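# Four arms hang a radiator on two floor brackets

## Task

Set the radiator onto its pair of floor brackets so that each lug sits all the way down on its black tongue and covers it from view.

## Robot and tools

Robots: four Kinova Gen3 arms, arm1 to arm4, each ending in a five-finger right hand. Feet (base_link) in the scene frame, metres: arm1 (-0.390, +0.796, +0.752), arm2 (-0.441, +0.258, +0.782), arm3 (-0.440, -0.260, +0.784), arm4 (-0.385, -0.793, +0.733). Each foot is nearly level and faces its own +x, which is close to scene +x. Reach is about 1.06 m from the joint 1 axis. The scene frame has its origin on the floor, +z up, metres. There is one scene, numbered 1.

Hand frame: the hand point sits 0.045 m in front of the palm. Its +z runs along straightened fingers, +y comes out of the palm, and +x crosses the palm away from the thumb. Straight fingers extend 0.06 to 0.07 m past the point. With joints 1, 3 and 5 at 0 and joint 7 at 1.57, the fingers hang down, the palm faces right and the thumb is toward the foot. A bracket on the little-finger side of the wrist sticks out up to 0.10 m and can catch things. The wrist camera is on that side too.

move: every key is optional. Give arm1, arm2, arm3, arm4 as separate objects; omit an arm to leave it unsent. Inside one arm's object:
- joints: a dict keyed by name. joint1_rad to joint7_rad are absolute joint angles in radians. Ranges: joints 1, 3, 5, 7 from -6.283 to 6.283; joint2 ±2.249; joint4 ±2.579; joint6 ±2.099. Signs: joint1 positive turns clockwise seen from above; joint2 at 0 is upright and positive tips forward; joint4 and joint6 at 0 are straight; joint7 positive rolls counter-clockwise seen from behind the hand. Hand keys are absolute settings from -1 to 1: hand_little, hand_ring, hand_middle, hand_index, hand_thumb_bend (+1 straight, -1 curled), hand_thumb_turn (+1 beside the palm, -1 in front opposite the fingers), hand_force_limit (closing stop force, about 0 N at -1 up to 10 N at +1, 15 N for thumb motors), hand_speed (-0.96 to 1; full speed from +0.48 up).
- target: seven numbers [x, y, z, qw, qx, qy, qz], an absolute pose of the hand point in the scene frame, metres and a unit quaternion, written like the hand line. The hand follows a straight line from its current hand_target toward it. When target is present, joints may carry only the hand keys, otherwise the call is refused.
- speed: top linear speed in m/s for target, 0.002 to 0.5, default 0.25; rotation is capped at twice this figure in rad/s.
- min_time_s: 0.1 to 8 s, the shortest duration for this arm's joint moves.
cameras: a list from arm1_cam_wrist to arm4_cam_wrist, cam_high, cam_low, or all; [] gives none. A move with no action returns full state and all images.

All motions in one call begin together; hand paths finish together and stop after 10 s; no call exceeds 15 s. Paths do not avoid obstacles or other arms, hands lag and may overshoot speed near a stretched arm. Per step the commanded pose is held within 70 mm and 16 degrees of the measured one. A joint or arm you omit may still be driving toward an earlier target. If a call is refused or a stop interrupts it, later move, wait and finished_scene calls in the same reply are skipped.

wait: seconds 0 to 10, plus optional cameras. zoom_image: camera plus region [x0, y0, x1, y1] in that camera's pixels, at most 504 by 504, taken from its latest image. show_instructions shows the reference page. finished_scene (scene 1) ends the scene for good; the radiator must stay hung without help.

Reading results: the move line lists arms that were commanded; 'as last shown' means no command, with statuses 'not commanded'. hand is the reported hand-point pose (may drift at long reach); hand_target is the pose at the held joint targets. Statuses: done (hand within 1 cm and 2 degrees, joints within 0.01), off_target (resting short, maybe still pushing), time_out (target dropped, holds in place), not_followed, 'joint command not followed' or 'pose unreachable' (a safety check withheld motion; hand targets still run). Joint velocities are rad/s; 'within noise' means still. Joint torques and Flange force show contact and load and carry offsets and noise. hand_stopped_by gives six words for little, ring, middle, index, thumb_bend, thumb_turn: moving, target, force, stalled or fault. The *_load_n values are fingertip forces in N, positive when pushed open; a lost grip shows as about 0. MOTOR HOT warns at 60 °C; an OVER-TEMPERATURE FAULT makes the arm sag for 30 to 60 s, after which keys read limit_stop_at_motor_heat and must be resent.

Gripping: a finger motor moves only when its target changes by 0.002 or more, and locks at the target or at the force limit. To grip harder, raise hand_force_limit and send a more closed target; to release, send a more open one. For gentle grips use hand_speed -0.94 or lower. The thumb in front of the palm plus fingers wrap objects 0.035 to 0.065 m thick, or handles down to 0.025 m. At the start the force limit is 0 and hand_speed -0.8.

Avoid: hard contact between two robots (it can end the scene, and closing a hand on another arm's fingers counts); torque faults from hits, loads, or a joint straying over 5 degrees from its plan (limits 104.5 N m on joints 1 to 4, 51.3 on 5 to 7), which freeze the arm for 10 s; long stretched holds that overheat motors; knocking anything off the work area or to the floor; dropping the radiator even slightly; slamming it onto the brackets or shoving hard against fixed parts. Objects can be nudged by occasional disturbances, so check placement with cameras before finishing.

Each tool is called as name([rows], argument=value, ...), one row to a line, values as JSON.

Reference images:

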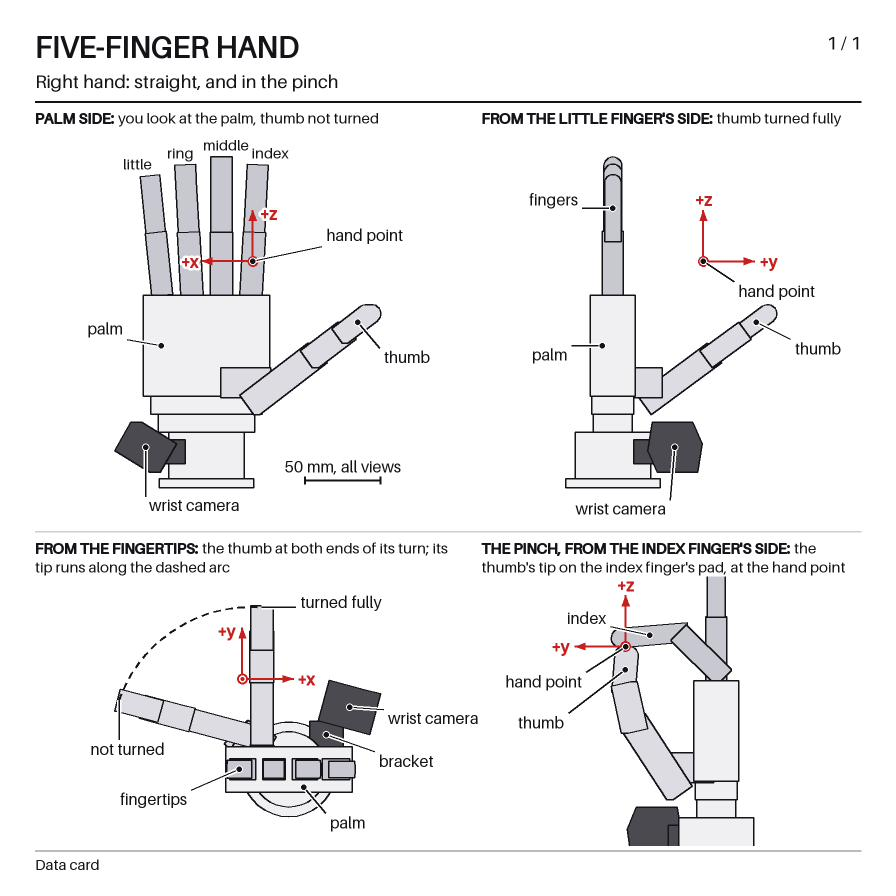

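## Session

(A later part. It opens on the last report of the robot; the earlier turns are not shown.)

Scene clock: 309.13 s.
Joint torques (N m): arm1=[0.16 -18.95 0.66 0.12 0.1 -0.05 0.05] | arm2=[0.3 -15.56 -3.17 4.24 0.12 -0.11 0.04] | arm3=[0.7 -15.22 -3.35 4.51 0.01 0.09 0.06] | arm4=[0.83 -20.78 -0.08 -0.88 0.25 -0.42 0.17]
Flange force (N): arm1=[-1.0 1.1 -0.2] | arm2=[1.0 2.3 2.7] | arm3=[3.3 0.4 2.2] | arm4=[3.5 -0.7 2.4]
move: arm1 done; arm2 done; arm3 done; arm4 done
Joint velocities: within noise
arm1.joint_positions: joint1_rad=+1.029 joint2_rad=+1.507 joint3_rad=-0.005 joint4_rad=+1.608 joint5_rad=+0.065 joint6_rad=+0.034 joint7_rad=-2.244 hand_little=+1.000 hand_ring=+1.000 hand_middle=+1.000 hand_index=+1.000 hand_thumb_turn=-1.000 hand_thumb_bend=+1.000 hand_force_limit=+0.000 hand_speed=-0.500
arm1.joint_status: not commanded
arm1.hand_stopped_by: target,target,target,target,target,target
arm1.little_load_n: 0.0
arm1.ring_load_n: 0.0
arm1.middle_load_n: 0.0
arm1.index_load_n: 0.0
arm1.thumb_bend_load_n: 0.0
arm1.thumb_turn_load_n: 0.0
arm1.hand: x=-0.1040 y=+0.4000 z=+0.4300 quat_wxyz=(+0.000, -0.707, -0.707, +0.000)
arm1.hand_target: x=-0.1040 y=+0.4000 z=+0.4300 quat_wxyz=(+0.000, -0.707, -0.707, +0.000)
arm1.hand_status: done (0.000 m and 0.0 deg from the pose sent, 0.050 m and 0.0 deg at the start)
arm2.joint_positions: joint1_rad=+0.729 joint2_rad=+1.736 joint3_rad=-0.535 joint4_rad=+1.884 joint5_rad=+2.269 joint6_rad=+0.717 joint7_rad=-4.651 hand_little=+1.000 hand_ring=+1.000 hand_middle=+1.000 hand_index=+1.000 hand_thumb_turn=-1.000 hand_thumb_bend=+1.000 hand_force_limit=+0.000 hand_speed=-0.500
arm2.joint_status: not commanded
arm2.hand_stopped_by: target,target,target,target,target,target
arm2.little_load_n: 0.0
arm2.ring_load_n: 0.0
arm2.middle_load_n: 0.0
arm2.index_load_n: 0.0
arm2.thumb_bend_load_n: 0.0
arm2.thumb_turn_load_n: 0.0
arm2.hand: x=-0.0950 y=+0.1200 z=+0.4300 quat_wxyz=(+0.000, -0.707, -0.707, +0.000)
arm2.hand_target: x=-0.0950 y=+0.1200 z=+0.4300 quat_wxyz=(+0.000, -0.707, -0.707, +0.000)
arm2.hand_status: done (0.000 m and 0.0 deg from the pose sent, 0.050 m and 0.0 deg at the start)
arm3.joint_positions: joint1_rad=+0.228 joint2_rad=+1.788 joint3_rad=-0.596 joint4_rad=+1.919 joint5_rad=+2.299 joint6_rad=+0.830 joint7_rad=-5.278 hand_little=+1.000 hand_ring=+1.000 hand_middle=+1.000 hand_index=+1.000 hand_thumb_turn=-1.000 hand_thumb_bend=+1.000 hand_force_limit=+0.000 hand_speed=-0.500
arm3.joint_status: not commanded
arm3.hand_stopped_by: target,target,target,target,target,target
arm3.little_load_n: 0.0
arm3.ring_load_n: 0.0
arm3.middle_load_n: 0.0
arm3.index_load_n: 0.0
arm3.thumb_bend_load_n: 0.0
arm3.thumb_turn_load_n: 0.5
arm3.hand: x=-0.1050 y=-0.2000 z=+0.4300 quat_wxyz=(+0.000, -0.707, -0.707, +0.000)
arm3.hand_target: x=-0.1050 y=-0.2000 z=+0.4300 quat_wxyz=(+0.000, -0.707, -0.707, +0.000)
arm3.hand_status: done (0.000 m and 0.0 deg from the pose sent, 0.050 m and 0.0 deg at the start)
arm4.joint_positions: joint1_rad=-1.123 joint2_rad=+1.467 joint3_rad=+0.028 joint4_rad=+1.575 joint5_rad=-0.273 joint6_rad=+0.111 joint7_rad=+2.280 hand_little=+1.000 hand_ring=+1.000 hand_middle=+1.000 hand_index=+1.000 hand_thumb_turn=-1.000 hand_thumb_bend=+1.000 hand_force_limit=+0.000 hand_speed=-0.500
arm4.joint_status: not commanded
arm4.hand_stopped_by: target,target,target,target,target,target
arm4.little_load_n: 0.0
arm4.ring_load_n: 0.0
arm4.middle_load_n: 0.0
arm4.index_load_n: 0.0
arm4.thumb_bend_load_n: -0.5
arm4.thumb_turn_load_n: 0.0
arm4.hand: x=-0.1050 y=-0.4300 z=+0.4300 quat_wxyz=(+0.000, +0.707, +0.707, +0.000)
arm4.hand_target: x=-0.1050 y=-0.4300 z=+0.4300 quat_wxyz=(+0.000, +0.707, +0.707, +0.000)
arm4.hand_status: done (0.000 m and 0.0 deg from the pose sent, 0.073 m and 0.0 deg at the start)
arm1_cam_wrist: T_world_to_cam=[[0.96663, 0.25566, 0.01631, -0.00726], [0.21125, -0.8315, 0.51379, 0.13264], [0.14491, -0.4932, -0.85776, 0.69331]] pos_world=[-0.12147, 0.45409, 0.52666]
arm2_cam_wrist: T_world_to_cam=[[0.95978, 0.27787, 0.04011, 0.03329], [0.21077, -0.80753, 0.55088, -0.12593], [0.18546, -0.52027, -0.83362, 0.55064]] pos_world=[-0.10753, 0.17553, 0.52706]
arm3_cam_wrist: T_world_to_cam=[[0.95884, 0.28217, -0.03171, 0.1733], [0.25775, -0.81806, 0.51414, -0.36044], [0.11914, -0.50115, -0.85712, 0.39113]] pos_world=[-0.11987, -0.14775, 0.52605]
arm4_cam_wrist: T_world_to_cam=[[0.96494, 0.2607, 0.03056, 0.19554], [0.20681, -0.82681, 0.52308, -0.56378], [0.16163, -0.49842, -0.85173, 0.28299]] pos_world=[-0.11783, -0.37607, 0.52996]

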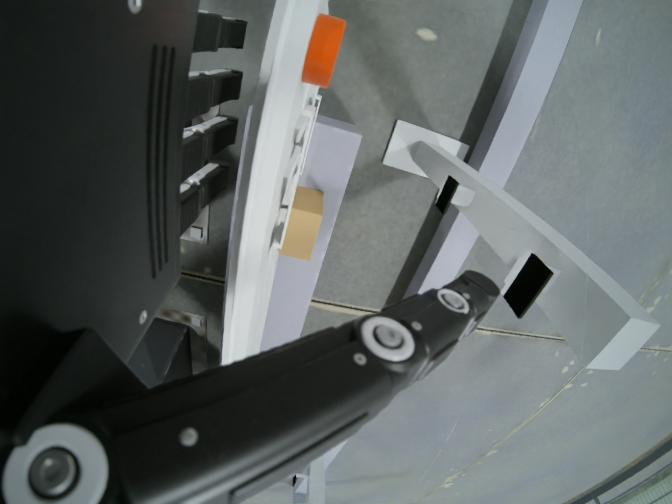

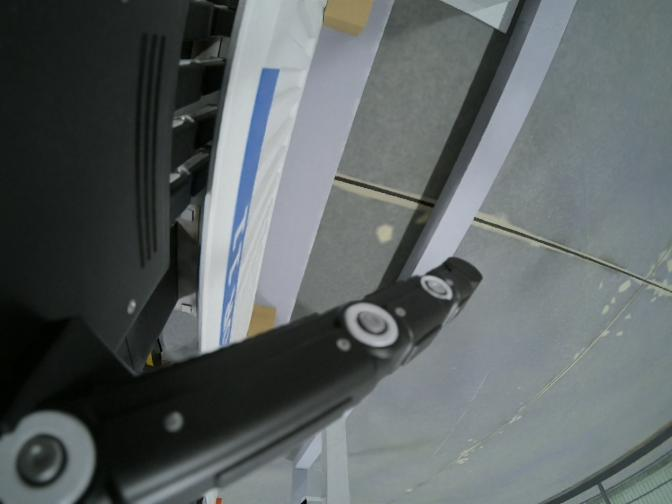

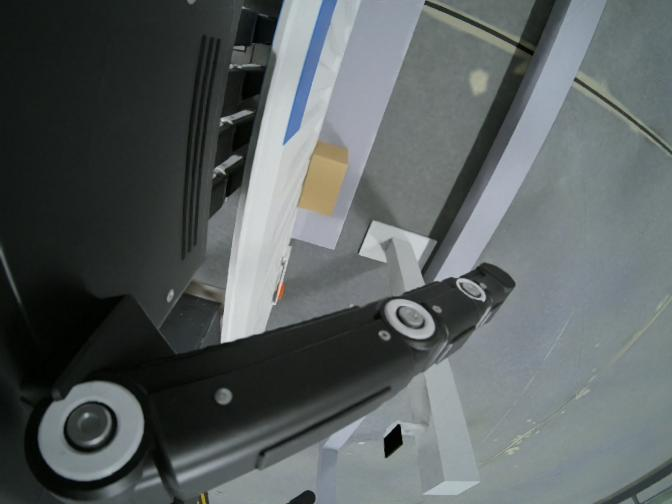

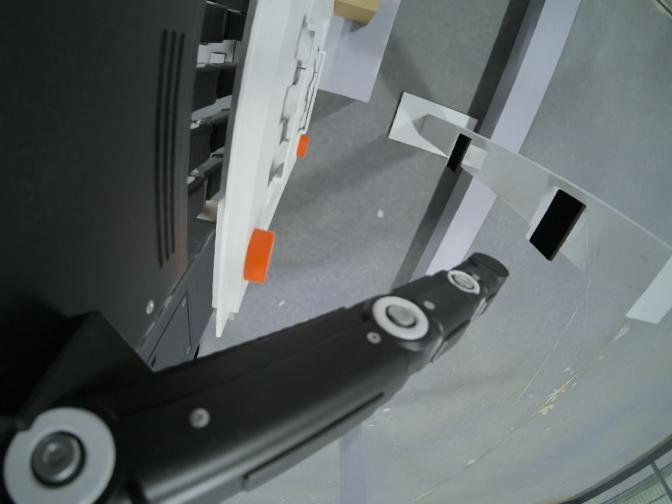

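move(arm1={"target": [-0.104, 0.40, 0.40, 0, 0.7071, 0.7071, 0], "speed": 0.04}, arm2={"target": [-0.095, 0.12, 0.40, 0, 0.7071, 0.7071, 0], "speed": 0.04}, arm3={"target": [-0.106, -0.20, 0.40, 0, 0.7071, 0.7071, 0], "speed": 0.04}, arm4={"target": [-0.105, -0.43, 0.40, 0, 0.7071, 0.7071, 0], "speed": 0.04}, cameras=["arm1_cam_wrist","arm2_cam_wrist","arm3_cam_wrist","arm4_cam_wrist","cam_low","cam_high"])

zoom_image(camera="cam_low", region=[110, 90, 410, 310])

Scene clock: 332.17 s.
Joint torques (N m): arm1=[0.16 -18.95 0.66 0.12 0.13 -0.06 0.05] | arm2=[0.3 -15.49 -3.08 4.25 0.13 -0.11 0.04] | arm3=[0.6 -15.05 -3.22 4.56 -0.03 0.05 0.13] | arm4=[0.88 -20.86 -0.13 -0.79 0.23 -0.4 0.2]
Flange force (N): arm1=[-0.9 1.1 -0.2] | arm2=[1.0 2.4 2.9] | arm3=[3.2 0.2 2.3] | arm4=[3.7 -0.8 2.7]
move: arm1 done; arm2 done; arm3 done; arm4 done
Joint velocities: within noise
arm1.joint_positions: joint1_rad=+1.029 joint2_rad=+1.579 joint3_rad=-0.005 joint4_rad=+1.540 joint5_rad=+0.065 joint6_rad=+0.030 joint7_rad=-2.244 hand_little=+1.000 hand_ring=+1.000 hand_middle=+1.000 hand_index=+1.000 hand_thumb_turn=-1.000 hand_thumb_bend=+1.000 hand_force_limit=+0.000 hand_speed=-0.500
arm1.joint_status: not commanded
arm1.hand_stopped_by: target,target,target,target,target,target
arm1.little_load_n: 0.0
arm1.ring_load_n: 0.0
arm1.middle_load_n: 0.0
arm1.index_load_n: 0.0
arm1.thumb_bend_load_n: 0.0
arm1.thumb_turn_load_n: 0.0
arm1.hand: x=-0.1040 y=+0.4000 z=+0.4000 quat_wxyz=(+0.000, -0.707, -0.707, +0.000)
arm1.hand_target: x=-0.1040 y=+0.4000 z=+0.4000 quat_wxyz=(+0.000, -0.707, -0.707, +0.000)
arm1.hand_status: done (0.000 m and 0.0 deg from the pose sent, 0.030 m and 0.0 deg at the start)
arm2.joint_positions: joint1_rad=+0.724 joint2_rad=+1.799 joint3_rad=-0.517 joint4_rad=+1.806 joint5_rad=+2.289 joint6_rad=+0.696 joint7_rad=-4.637 hand_little=+1.000 hand_ring=+1.000 hand_middle=+1.000 hand_index=+1.000 hand_thumb_turn=-1.000 hand_thumb_bend=+1.000 hand_force_limit=+0.000 hand_speed=-0.500
arm2.joint_status: not commanded
arm2.hand_stopped_by: target,target,target,target,target,target
arm2.little_load_n: 0.0
arm2.ring_load_n: 0.0
arm2.middle_load_n: 0.0
arm2.index_load_n: 0.0
arm2.thumb_bend_load_n: 0.0
arm2.thumb_turn_load_n: 0.0
arm2.hand: x=-0.0950 y=+0.1200 z=+0.4000 quat_wxyz=(+0.000, -0.707, -0.707, +0.000)
arm2.hand_target: x=-0.0950 y=+0.1200 z=+0.4000 quat_wxyz=(+0.000, -0.707, -0.707, +0.000)
arm2.hand_status: done (0.000 m and 0.0 deg from the pose sent, 0.030 m and 0.0 deg at the start)
arm3.joint_positions: joint1_rad=+0.224 joint2_rad=+1.849 joint3_rad=-0.575 joint4_rad=+1.842 joint5_rad=+2.325 joint6_rad=+0.806 joint7_rad=-5.264 hand_little=+1.000 hand_ring=+1.000 hand_middle=+1.000 hand_index=+1.000 hand_thumb_turn=-1.000 hand_thumb_bend=+1.000 hand_force_limit=+0.000 hand_speed=-0.500
arm3.joint_status: not commanded
arm3.hand_stopped_by: target,target,target,target,target,target
arm3.little_load_n: 0.0
arm3.ring_load_n: 0.0
arm3.middle_load_n: 0.0
arm3.index_load_n: 0.0
arm3.thumb_bend_load_n: 0.0
arm3.thumb_turn_load_n: 0.0
arm3.hand: x=-0.1060 y=-0.2000 z=+0.4000 quat_wxyz=(+0.000, -0.707, -0.707, +0.000)
arm3.hand_target: x=-0.1060 y=-0.2000 z=+0.4000 quat_wxyz=(+0.000, -0.707, -0.707, +0.000)
arm3.hand_status: done (0.000 m and 0.0 deg from the pose sent, 0.030 m and 0.0 deg at the start)
arm4.joint_positions: joint1_rad=-1.122 joint2_rad=+1.538 joint3_rad=+0.026 joint4_rad=+1.511 joint5_rad=-0.274 joint6_rad=+0.103 joint7_rad=+2.280 hand_little=+1.000 hand_ring=+1.000 hand_middle=+1.000 hand_index=+1.000 hand_thumb_turn=-1.000 hand_thumb_bend=+1.000 hand_force_limit=+0.000 hand_speed=-0.500
arm4.joint_status: not commanded
arm4.hand_stopped_by: target,target,target,target,target,target
arm4.little_load_n: 0.0
arm4.ring_load_n: 0.0
arm4.middle_load_n: 0.0
arm4.index_load_n: 0.0
arm4.thumb_bend_load_n: 0.0
arm4.thumb_turn_load_n: 0.0
arm4.hand: x=-0.1050 y=-0.4300 z=+0.4000 quat_wxyz=(+0.000, +0.707, +0.707, +0.000)
arm4.hand_target: x=-0.1050 y=-0.4300 z=+0.4000 quat_wxyz=(+0.000, +0.707, +0.707, +0.000)
arm4.hand_status: done (0.000 m and 0.0 deg from the pose sent, 0.030 m and 0.0 deg at the start)
pictures: arm1_cam_wrist, arm2_cam_wrist, arm3_cam_wrist, arm4_cam_wrist, cam_high, cam_low
led back after a hold (arm4 arm): the arm was led back toward your command in small steps, so it may still be short of it.
pose unreachable (arm4 arm): on one or more control steps of this call this arm could not follow its commanded pose, so it was not sent that pose on those steps. It may still have moved: this result reports where it is.
cause: moving toward the commanded pose would bring a part of the arm too close to another arm (the arm3 arm, where that arm stood when this arm was held).
arm1_cam_wrist: T_world_to_cam=[[0.96663, 0.25566, 0.01631, -0.00677], [0.21125, -0.8315, 0.51379, 0.14805], [0.14491, -0.4932, -0.85776, 0.66758]] pos_world=[-0.12147, 0.45409, 0.49666]
arm2_cam_wrist: T_world_to_cam=[[0.95978, 0.27787, 0.04011, 0.03449], [0.21077, -0.80753, 0.55088, -0.10941], [0.18546, -0.52027, -0.83362, 0.52563]] pos_world=[-0.10753, 0.17553, 0.49706]
arm3_cam_wrist: T_world_to_cam=[[0.95884, 0.28216, -0.03173, 0.17332], [0.25774, -0.81802, 0.51421, -0.34478], [0.11913, -0.50123, -0.85708, 0.3655]] pos_world=[-0.12087, -0.14775, 0.49605]
arm4_cam_wrist: T_world_to_cam=[[0.96493, 0.26072, 0.03065, 0.19633], [0.20679, -0.82681, 0.5231, -0.54812], [0.16173, -0.49841, -0.85172, 0.25743]] pos_world=[-0.11773, -0.37607, 0.49996]

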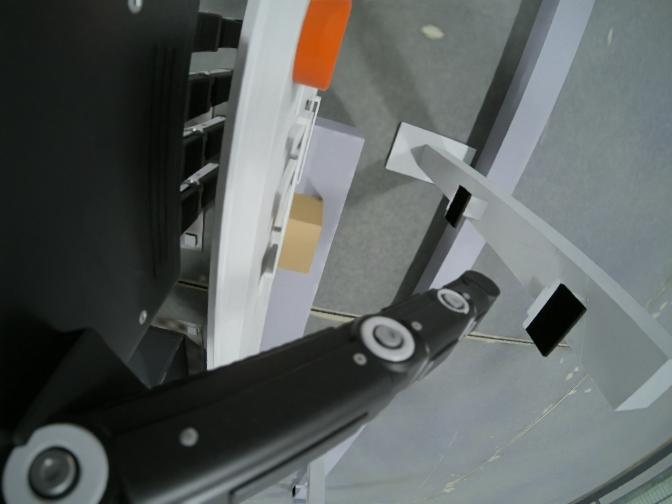

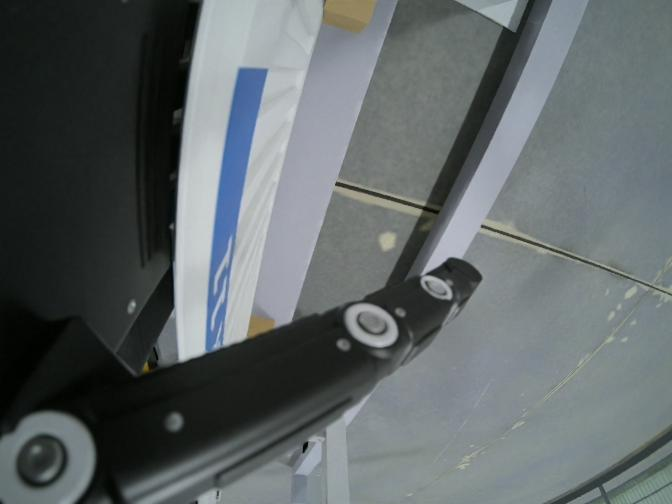

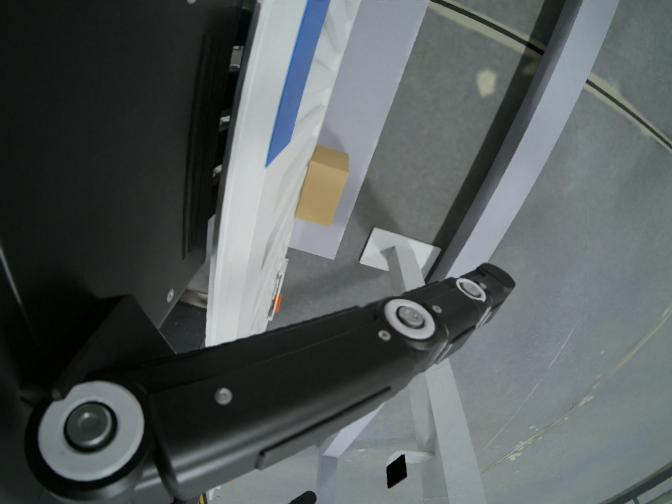

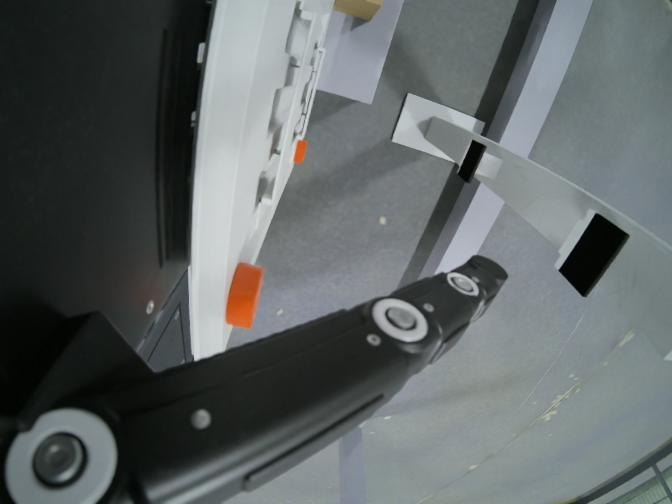

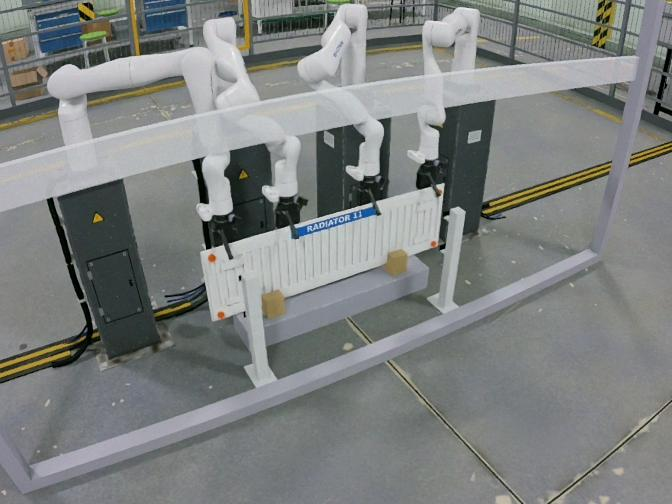

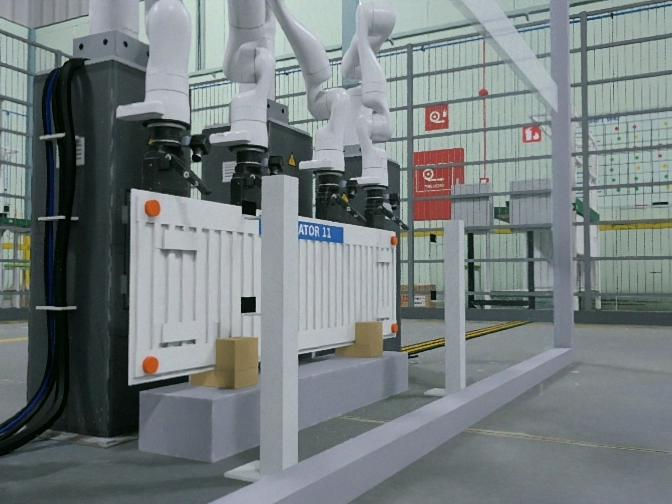

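Scaled by 1.680.

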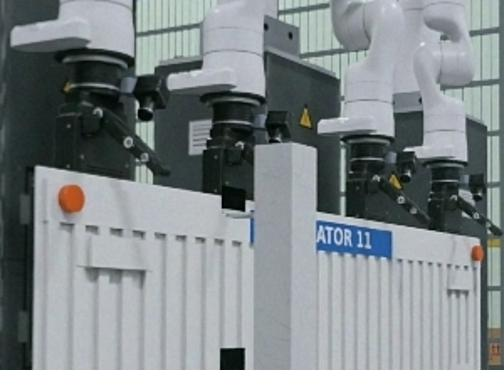

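move(arm3={"target": [-0.106, -0.17, 0.40, 0, 0.7071, 0.7071, 0], "speed": 0.04, "joints": {"hand_thumb_bend": 0.0, "hand_speed": -0.5}}, arm4={"joints": {"hand_thumb_bend": 0.0, "hand_speed": -0.5}}, arm1={"joints": {"hand_thumb_bend": 0.0, "hand_speed": -0.5}}, arm2={"joints": {"hand_thumb_bend": 0.0, "hand_speed": -0.5}}, cameras=["arm1_cam_wrist","arm2_cam_wrist","arm3_cam_wrist","arm4_cam_wrist"])

Scene clock: 342.53 s.
Joint torques (N m): arm1=[0.1 -18.92 0.64 0.16 0.1 -0.03 0.02] | arm2=[0.29 -15.45 -3.06 4.21 0.1 -0.09 0.04] | arm3=[0.71 -15.06 -3.52 4.41 -0.02 0.06 0.04] | arm4=[0.85 -20.96 -0.03 -0.74 0.22 -0.43 0.14]
Flange force (N): arm1=[-1.0 0.9 -0.2] | arm2=[1.0 2.2 2.7] | arm3=[3.4 0.4 2.1] | arm4=[3.7 -0.6 3.1]
move: arm1 done; arm2 done; arm3 done; arm4 done
Joint velocities: within noise
arm1.joint_positions: joint1_rad=+1.029 joint2_rad=+1.579 joint3_rad=-0.005 joint4_rad=+1.540 joint5_rad=+0.065 joint6_rad=+0.030 joint7_rad=-2.244 hand_little=+1.000 hand_ring=+1.000 hand_middle=+1.000 hand_index=+1.000 hand_thumb_turn=-1.000 hand_thumb_bend=+0.000 hand_force_limit=+0.000 hand_speed=-0.500
arm1.joint_status: all done
arm1.hand_stopped_by: target,target,target,target,target,target
arm1.little_load_n: 0.0
arm1.ring_load_n: 0.0
arm1.middle_load_n: 0.0
arm1.index_load_n: 0.0
arm1.thumb_bend_load_n: -0.5
arm1.thumb_turn_load_n: 0.0
arm1.hand: x=-0.1040 y=+0.4000 z=+0.4000 quat_wxyz=(+0.000, -0.707, -0.707, +0.000)
arm1.hand_target: x=-0.1040 y=+0.4000 z=+0.4000 quat_wxyz=(+0.000, -0.707, -0.707, +0.000)
arm1.hand_status: not commanded
arm2.joint_positions: joint1_rad=+0.724 joint2_rad=+1.799 joint3_rad=-0.517 joint4_rad=+1.806 joint5_rad=+2.289 joint6_rad=+0.696 joint7_rad=-4.637 hand_little=+1.000 hand_ring=+1.000 hand_middle=+1.000 hand_index=+1.000 hand_thumb_turn=-1.000 hand_thumb_bend=+0.000 hand_force_limit=+0.000 hand_speed=-0.500
arm2.joint_status: all done
arm2.hand_stopped_by: target,target,target,target,target,target
arm2.little_load_n: 0.0
arm2.ring_load_n: 0.0
arm2.middle_load_n: 0.0
arm2.index_load_n: 0.0
arm2.thumb_bend_load_n: 0.0
arm2.thumb_turn_load_n: 0.0
arm2.hand: x=-0.0950 y=+0.1200 z=+0.4000 quat_wxyz=(+0.000, -0.707, -0.707, +0.000)
arm2.hand_target: x=-0.0950 y=+0.1200 z=+0.4000 quat_wxyz=(+0.000, -0.707, -0.707, +0.000)
arm2.hand_status: not commanded
arm3.joint_positions: joint1_rad=+0.156 joint2_rad=+1.861 joint3_rad=-0.618 joint4_rad=+1.816 joint5_rad=+2.280 joint6_rad=+0.827 joint7_rad=-5.274 hand_little=+1.000 hand_ring=+1.000 hand_middle=+1.000 hand_index=+1.000 hand_thumb_turn=-1.000 hand_thumb_bend=+0.000 hand_force_limit=+0.000 hand_speed=-0.500
arm3.joint_status: all done
arm3.hand_stopped_by: target,target,target,target,target,target
arm3.little_load_n: 0.0
arm3.ring_load_n: 0.0
arm3.middle_load_n: 0.0
arm3.index_load_n: 0.0
arm3.thumb_bend_load_n: 0.0
arm3.thumb_turn_load_n: 0.0
arm3.hand: x=-0.1060 y=-0.1700 z=+0.4000 quat_wxyz=(+0.000, -0.707, -0.707, +0.000)
arm3.hand_target: x=-0.1060 y=-0.1700 z=+0.4000 quat_wxyz=(+0.000, -0.707, -0.707, +0.000)
arm3.hand_status: done (0.000 m and 0.0 deg from the pose sent, 0.030 m and 0.0 deg at the start)
arm4.joint_positions: joint1_rad=-1.122 joint2_rad=+1.538 joint3_rad=+0.026 joint4_rad=+1.511 joint5_rad=-0.274 joint6_rad=+0.103 joint7_rad=+2.280 hand_little=+1.000 hand_ring=+1.000 hand_middle=+1.000 hand_index=+1.000 hand_thumb_turn=-1.000 hand_thumb_bend=+0.000 hand_force_limit=+0.000 hand_speed=-0.500
arm4.joint_status: all done
arm4.hand_stopped_by: target,target,target,target,target,target
arm4.little_load_n: 0.0
arm4.ring_load_n: 0.0
arm4.middle_load_n: 0.0
arm4.index_load_n: 0.0
arm4.thumb_bend_load_n: 0.0
arm4.thumb_turn_load_n: 0.0
arm4.hand: x=-0.1050 y=-0.4300 z=+0.4000 quat_wxyz=(+0.000, +0.707, +0.707, +0.000)
arm4.hand_target: x=-0.1050 y=-0.4300 z=+0.4000 quat_wxyz=(+0.000, +0.707, +0.707, +0.000)
arm4.hand_status: not commanded
arm1_cam_wrist: T_world_to_cam=[[0.96659, 0.2558, 0.01636, -0.00687], [0.21135, -0.8315, 0.51374, 0.14809], [0.14502, -0.49312, -0.85779, 0.66757]] pos_world=[-0.12147, 0.45409, 0.49666]
arm2_cam_wrist: T_world_to_cam=[[0.95978, 0.27787, 0.04011, 0.03449], [0.21077, -0.80753, 0.55088, -0.10941], [0.18546, -0.52027, -0.83362, 0.52563]] pos_world=[-0.10753, 0.17553, 0.49706]
arm3_cam_wrist: T_world_to_cam=[[0.95884, 0.28217, -0.03171, 0.16485], [0.25775, -0.81806, 0.51414, -0.32021], [0.11914, -0.50115, -0.85712, 0.38057]] pos_world=[-0.12087, -0.11775, 0.49605]
arm4_cam_wrist: T_world_to_cam=[[0.96494, 0.2607, 0.03056, 0.19646], [0.20681, -0.82681, 0.52308, -0.54808], [0.16163, -0.49842, -0.85173, 0.25744]] pos_world=[-0.11783, -0.37607, 0.49996]

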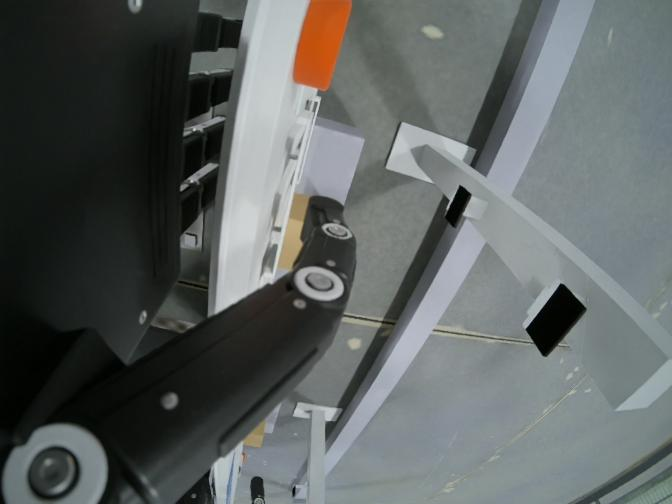

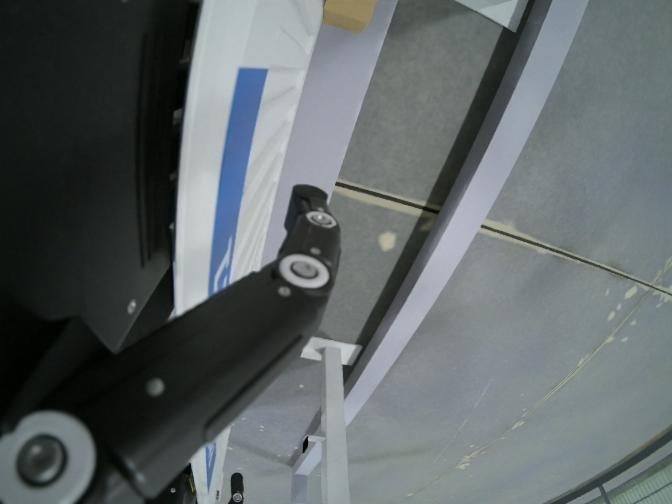

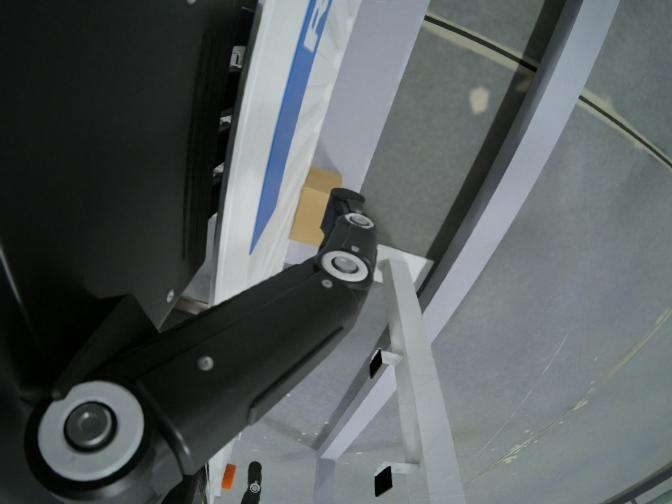

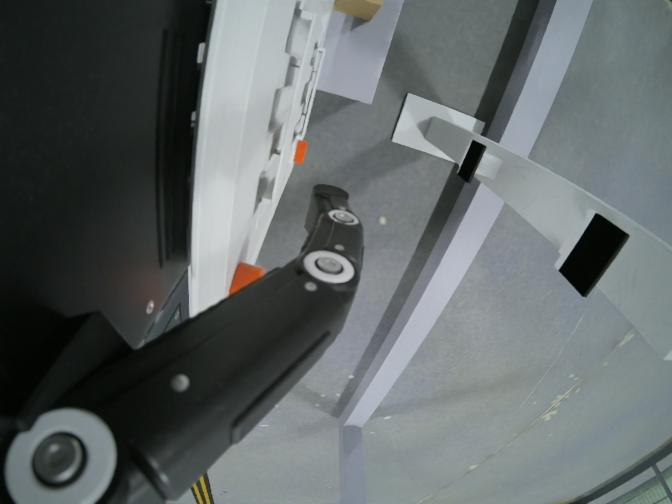

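move(arm1={"joints": {"hand_thumb_bend": -1.0, "hand_index": 0.2, "hand_middle": 0.2, "hand_ring": 0.2, "hand_little": 0.2, "hand_speed": -0.94, "hand_force_limit": -0.6}}, arm2={"joints": {"hand_thumb_bend": -1.0, "hand_index": 0.2, "hand_middle": 0.2, "hand_ring": 0.2, "hand_little": 0.2, "hand_speed": -0.94, "hand_force_limit": -0.6}}, arm3={"joints": {"hand_thumb_bend": -1.0, "hand_index": 0.2, "hand_middle": 0.2, "hand_ring": 0.2, "hand_little": 0.2, "hand_speed": -0.94, "hand_force_limit": -0.6}}, arm4={"joints": {"hand_thumb_bend": -1.0, "hand_index": 0.2, "hand_middle": 0.2, "hand_ring": 0.2, "hand_little": 0.2, "hand_speed": -0.94, "hand_force_limit": -0.6}}, cameras=["all"])

Scene clock: 353.33 s.
Joint torques (N m): arm1=[-0.9 -21.09 -1.31 -1.74 -0.03 -1.14 -0.06] | arm2=[0.49 -15.88 -2.98 4.43 0.07 0.04 -0.03] | arm3=[0.68 -15.43 -3.63 4.64 -0.07 0.2 -0.05] | arm4=[1.2 -21.2 0.34 -0.74 0.16 -0.45 0.07]
Flange force (N): arm1=[-0.2 -2.6 0.5] | arm2=[1.2 3.0 4.3] | arm3=[3.4 0.8 3.7] | arm4=[4.0 -1.1 3.7]
move: arm1 off_target; arm2 off_target; arm3 off_target; arm4 off_target
Joint velocities: within noise
arm1.joint_positions: joint1_rad=+1.029 joint2_rad=+1.579 joint3_rad=-0.005 joint4_rad=+1.540 joint5_rad=+0.065 joint6_rad=+0.030 joint7_rad=-2.244 hand_little=+0.533 hand_ring=+0.691 hand_middle=+0.730 hand_index=+0.623 hand_thumb_turn=-1.000 hand_thumb_bend=-0.201 hand_force_limit=-0.600 hand_speed=-0.940
arm1.joint_status: hand_little off_target (ended at +0.533, target +0.200); hand_ring off_target (ended at +0.691, target +0.200); hand_middle off_target (ended at +0.730, target +0.200); hand_index off_target (ended at +0.623, target +0.200); hand_thumb_bend off_target (ended at -0.201, target -1.000); the others done
arm1.hand_stopped_by: force,force,force,force,force,target
arm1.little_load_n: 3.0
arm1.ring_load_n: 1.0
arm1.middle_load_n: 0.0
arm1.index_load_n: 2.5
arm1.thumb_bend_load_n: 3.0
arm1.thumb_turn_load_n: 0.0
arm1.hand: x=-0.1040 y=+0.4000 z=+0.4000 quat_wxyz=(+0.000, -0.707, -0.707, +0.000)
arm1.hand_target: x=-0.1040 y=+0.4000 z=+0.4000 quat_wxyz=(+0.000, -0.707, -0.707, +0.000)
arm1.hand_status: not commanded
arm2.joint_positions: joint1_rad=+0.724 joint2_rad=+1.799 joint3_rad=-0.517 joint4_rad=+1.806 joint5_rad=+2.289 joint6_rad=+0.696 joint7_rad=-4.637 hand_little=+0.769 hand_ring=+0.725 hand_middle=+0.837 hand_index=+0.826 hand_thumb_turn=-1.000 hand_thumb_bend=-0.370 hand_force_limit=-0.600 hand_speed=-0.940
arm2.joint_status: hand_little off_target (ended at +0.769, target +0.200); hand_ring off_target (ended at +0.725, target +0.200); hand_middle off_target (ended at +0.837, target +0.200); hand_index off_target (ended at +0.826, target +0.200); hand_thumb_bend off_target (ended at -0.370, target -1.000); the others done
arm2.hand_stopped_by: force,force,force,force,force,target
arm2.little_load_n: 0.0
arm2.ring_load_n: 2.5
arm2.middle_load_n: 0.0
arm2.index_load_n: 0.0
arm2.thumb_bend_load_n: 3.0
arm2.thumb_turn_load_n: 0.0
arm2.hand: x=-0.0950 y=+0.1200 z=+0.4000 quat_wxyz=(+0.000, -0.707, -0.707, +0.000)
arm2.hand_target: x=-0.0950 y=+0.1200 z=+0.4000 quat_wxyz=(+0.000, -0.707, -0.707, +0.000)
arm2.hand_status: not commanded
arm3.joint_positions: joint1_rad=+0.156 joint2_rad=+1.861 joint3_rad=-0.618 joint4_rad=+1.816 joint5_rad=+2.280 joint6_rad=+0.827 joint7_rad=-5.274 hand_little=+0.759 hand_ring=+0.804 hand_middle=+0.838 hand_index=+0.821 hand_thumb_turn=-1.000 hand_thumb_bend=-0.346 hand_force_limit=-0.600 hand_speed=-0.940
arm3.joint_status: hand_little off_target (ended at +0.759, target +0.200); hand_ring off_target (ended at +0.804, target +0.200); hand_middle off_target (ended at +0.838, target +0.200); hand_index off_target (ended at +0.821, target +0.200); hand_thumb_bend off_target (ended at -0.346, target -1.000); the others done
arm3.hand_stopped_by: force,force,force,force,force,target
arm3.little_load_n: 1.5
arm3.ring_load_n: 0.0
arm3.middle_load_n: 0.0
arm3.index_load_n: 0.0
arm3.thumb_bend_load_n: 2.5
arm3.thumb_turn_load_n: 0.5
arm3.hand: x=-0.1060 y=-0.1700 z=+0.4000 quat_wxyz=(+0.000, -0.707, -0.707, +0.000)
arm3.hand_target: x=-0.1060 y=-0.1700 z=+0.4000 quat_wxyz=(+0.000, -0.707, -0.707, +0.000)
arm3.hand_status: not commanded
arm4.joint_positions: joint1_rad=-1.122 joint2_rad=+1.538 joint3_rad=+0.026 joint4_rad=+1.511 joint5_rad=-0.274 joint6_rad=+0.103 joint7_rad=+2.280 hand_little=+0.679 hand_ring=+0.826 hand_middle=+0.854 hand_index=+0.843 hand_thumb_turn=-1.000 hand_thumb_bend=-0.388 hand_force_limit=-0.600 hand_speed=-0.940
arm4.joint_status: hand_little off_target (ended at +0.679, target +0.200); hand_ring off_target (ended at +0.826, target +0.200); hand_middle off_target (ended at +0.854, target +0.200); hand_index off_target (ended at +0.843, target +0.200); hand_thumb_bend off_target (ended at -0.388, target -1.000); the others done
arm4.hand_stopped_by: force,force,force,force,force,target
arm4.little_load_n: 3.0
arm4.ring_load_n: 0.0
arm4.middle_load_n: 0.0
arm4.index_load_n: 0.0
arm4.thumb_bend_load_n: 3.5
arm4.thumb_turn_load_n: 0.0
arm4.hand: x=-0.1050 y=-0.4300 z=+0.4000 quat_wxyz=(+0.000, +0.707, +0.707, +0.000)
arm4.hand_target: x=-0.1050 y=-0.4300 z=+0.4000 quat_wxyz=(+0.000, +0.707, +0.707, +0.000)
arm4.hand_status: not commanded
pictures: arm1_cam_wrist, arm2_cam_wrist, arm3_cam_wrist, arm4_cam_wrist, cam_high, cam_low
arm1_cam_wrist: T_world_to_cam=[[0.96659, 0.2558, 0.01636, -0.00687], [0.21135, -0.8315, 0.51374, 0.14809], [0.14502, -0.49312, -0.85779, 0.66757]] pos_world=[-0.12147, 0.45409, 0.49666]
arm2_cam_wrist: T_world_to_cam=[[0.95978, 0.27787, 0.04011, 0.03449], [0.21077, -0.80753, 0.55088, -0.10941], [0.18546, -0.52027, -0.83362, 0.52563]] pos_world=[-0.10753, 0.17553, 0.49706]
arm3_cam_wrist: T_world_to_cam=[[0.95883, 0.28222, -0.03163, 0.16472], [0.25774, -0.81805, 0.51416, -0.32025], [0.11924, -0.50114, -0.85711, 0.38056]] pos_world=[-0.12077, -0.11775, 0.49605]
arm4_cam_wrist: T_world_to_cam=[[0.96494, 0.2607, 0.03056, 0.19646], [0.20681, -0.82681, 0.52308, -0.54808], [0.16163, -0.49842, -0.85173, 0.25744]] pos_world=[-0.11783, -0.37607, 0.49996]

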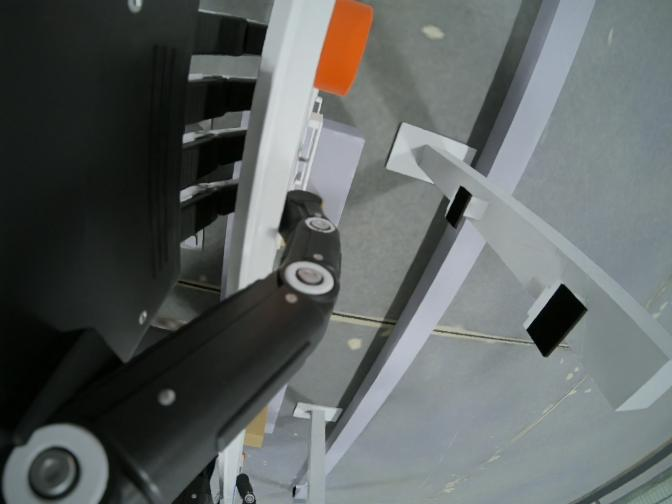

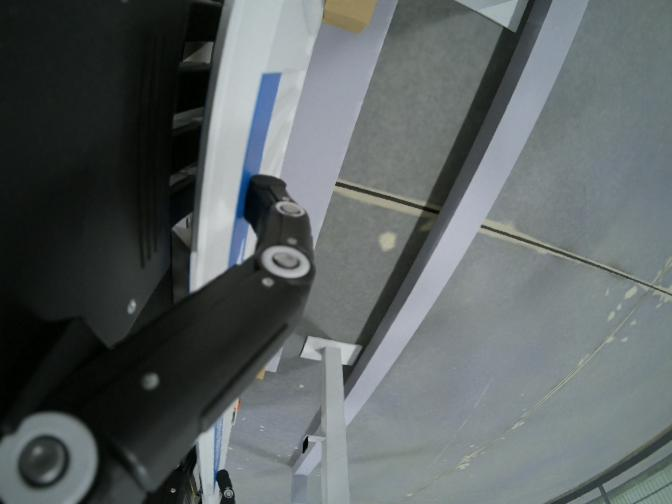

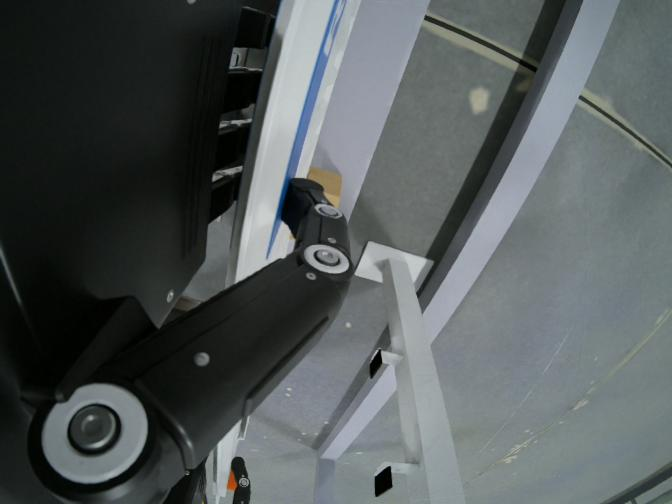

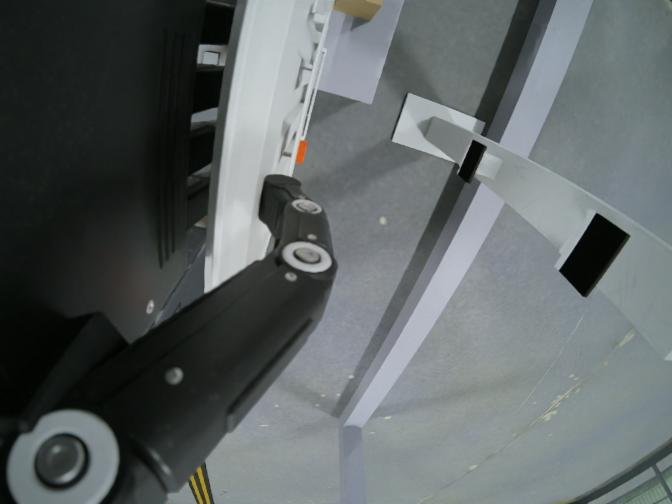

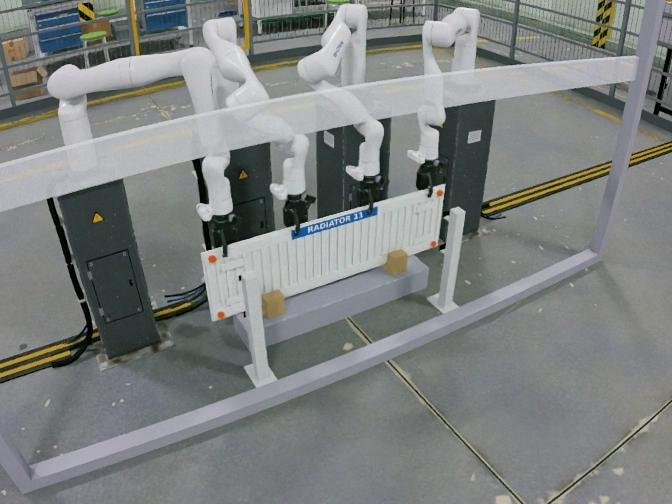

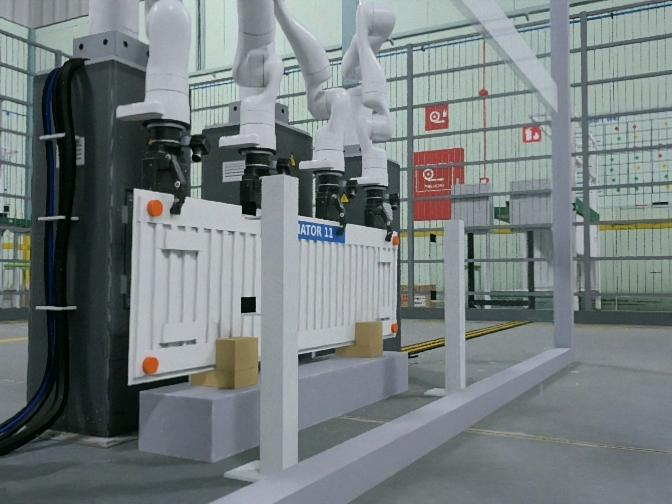

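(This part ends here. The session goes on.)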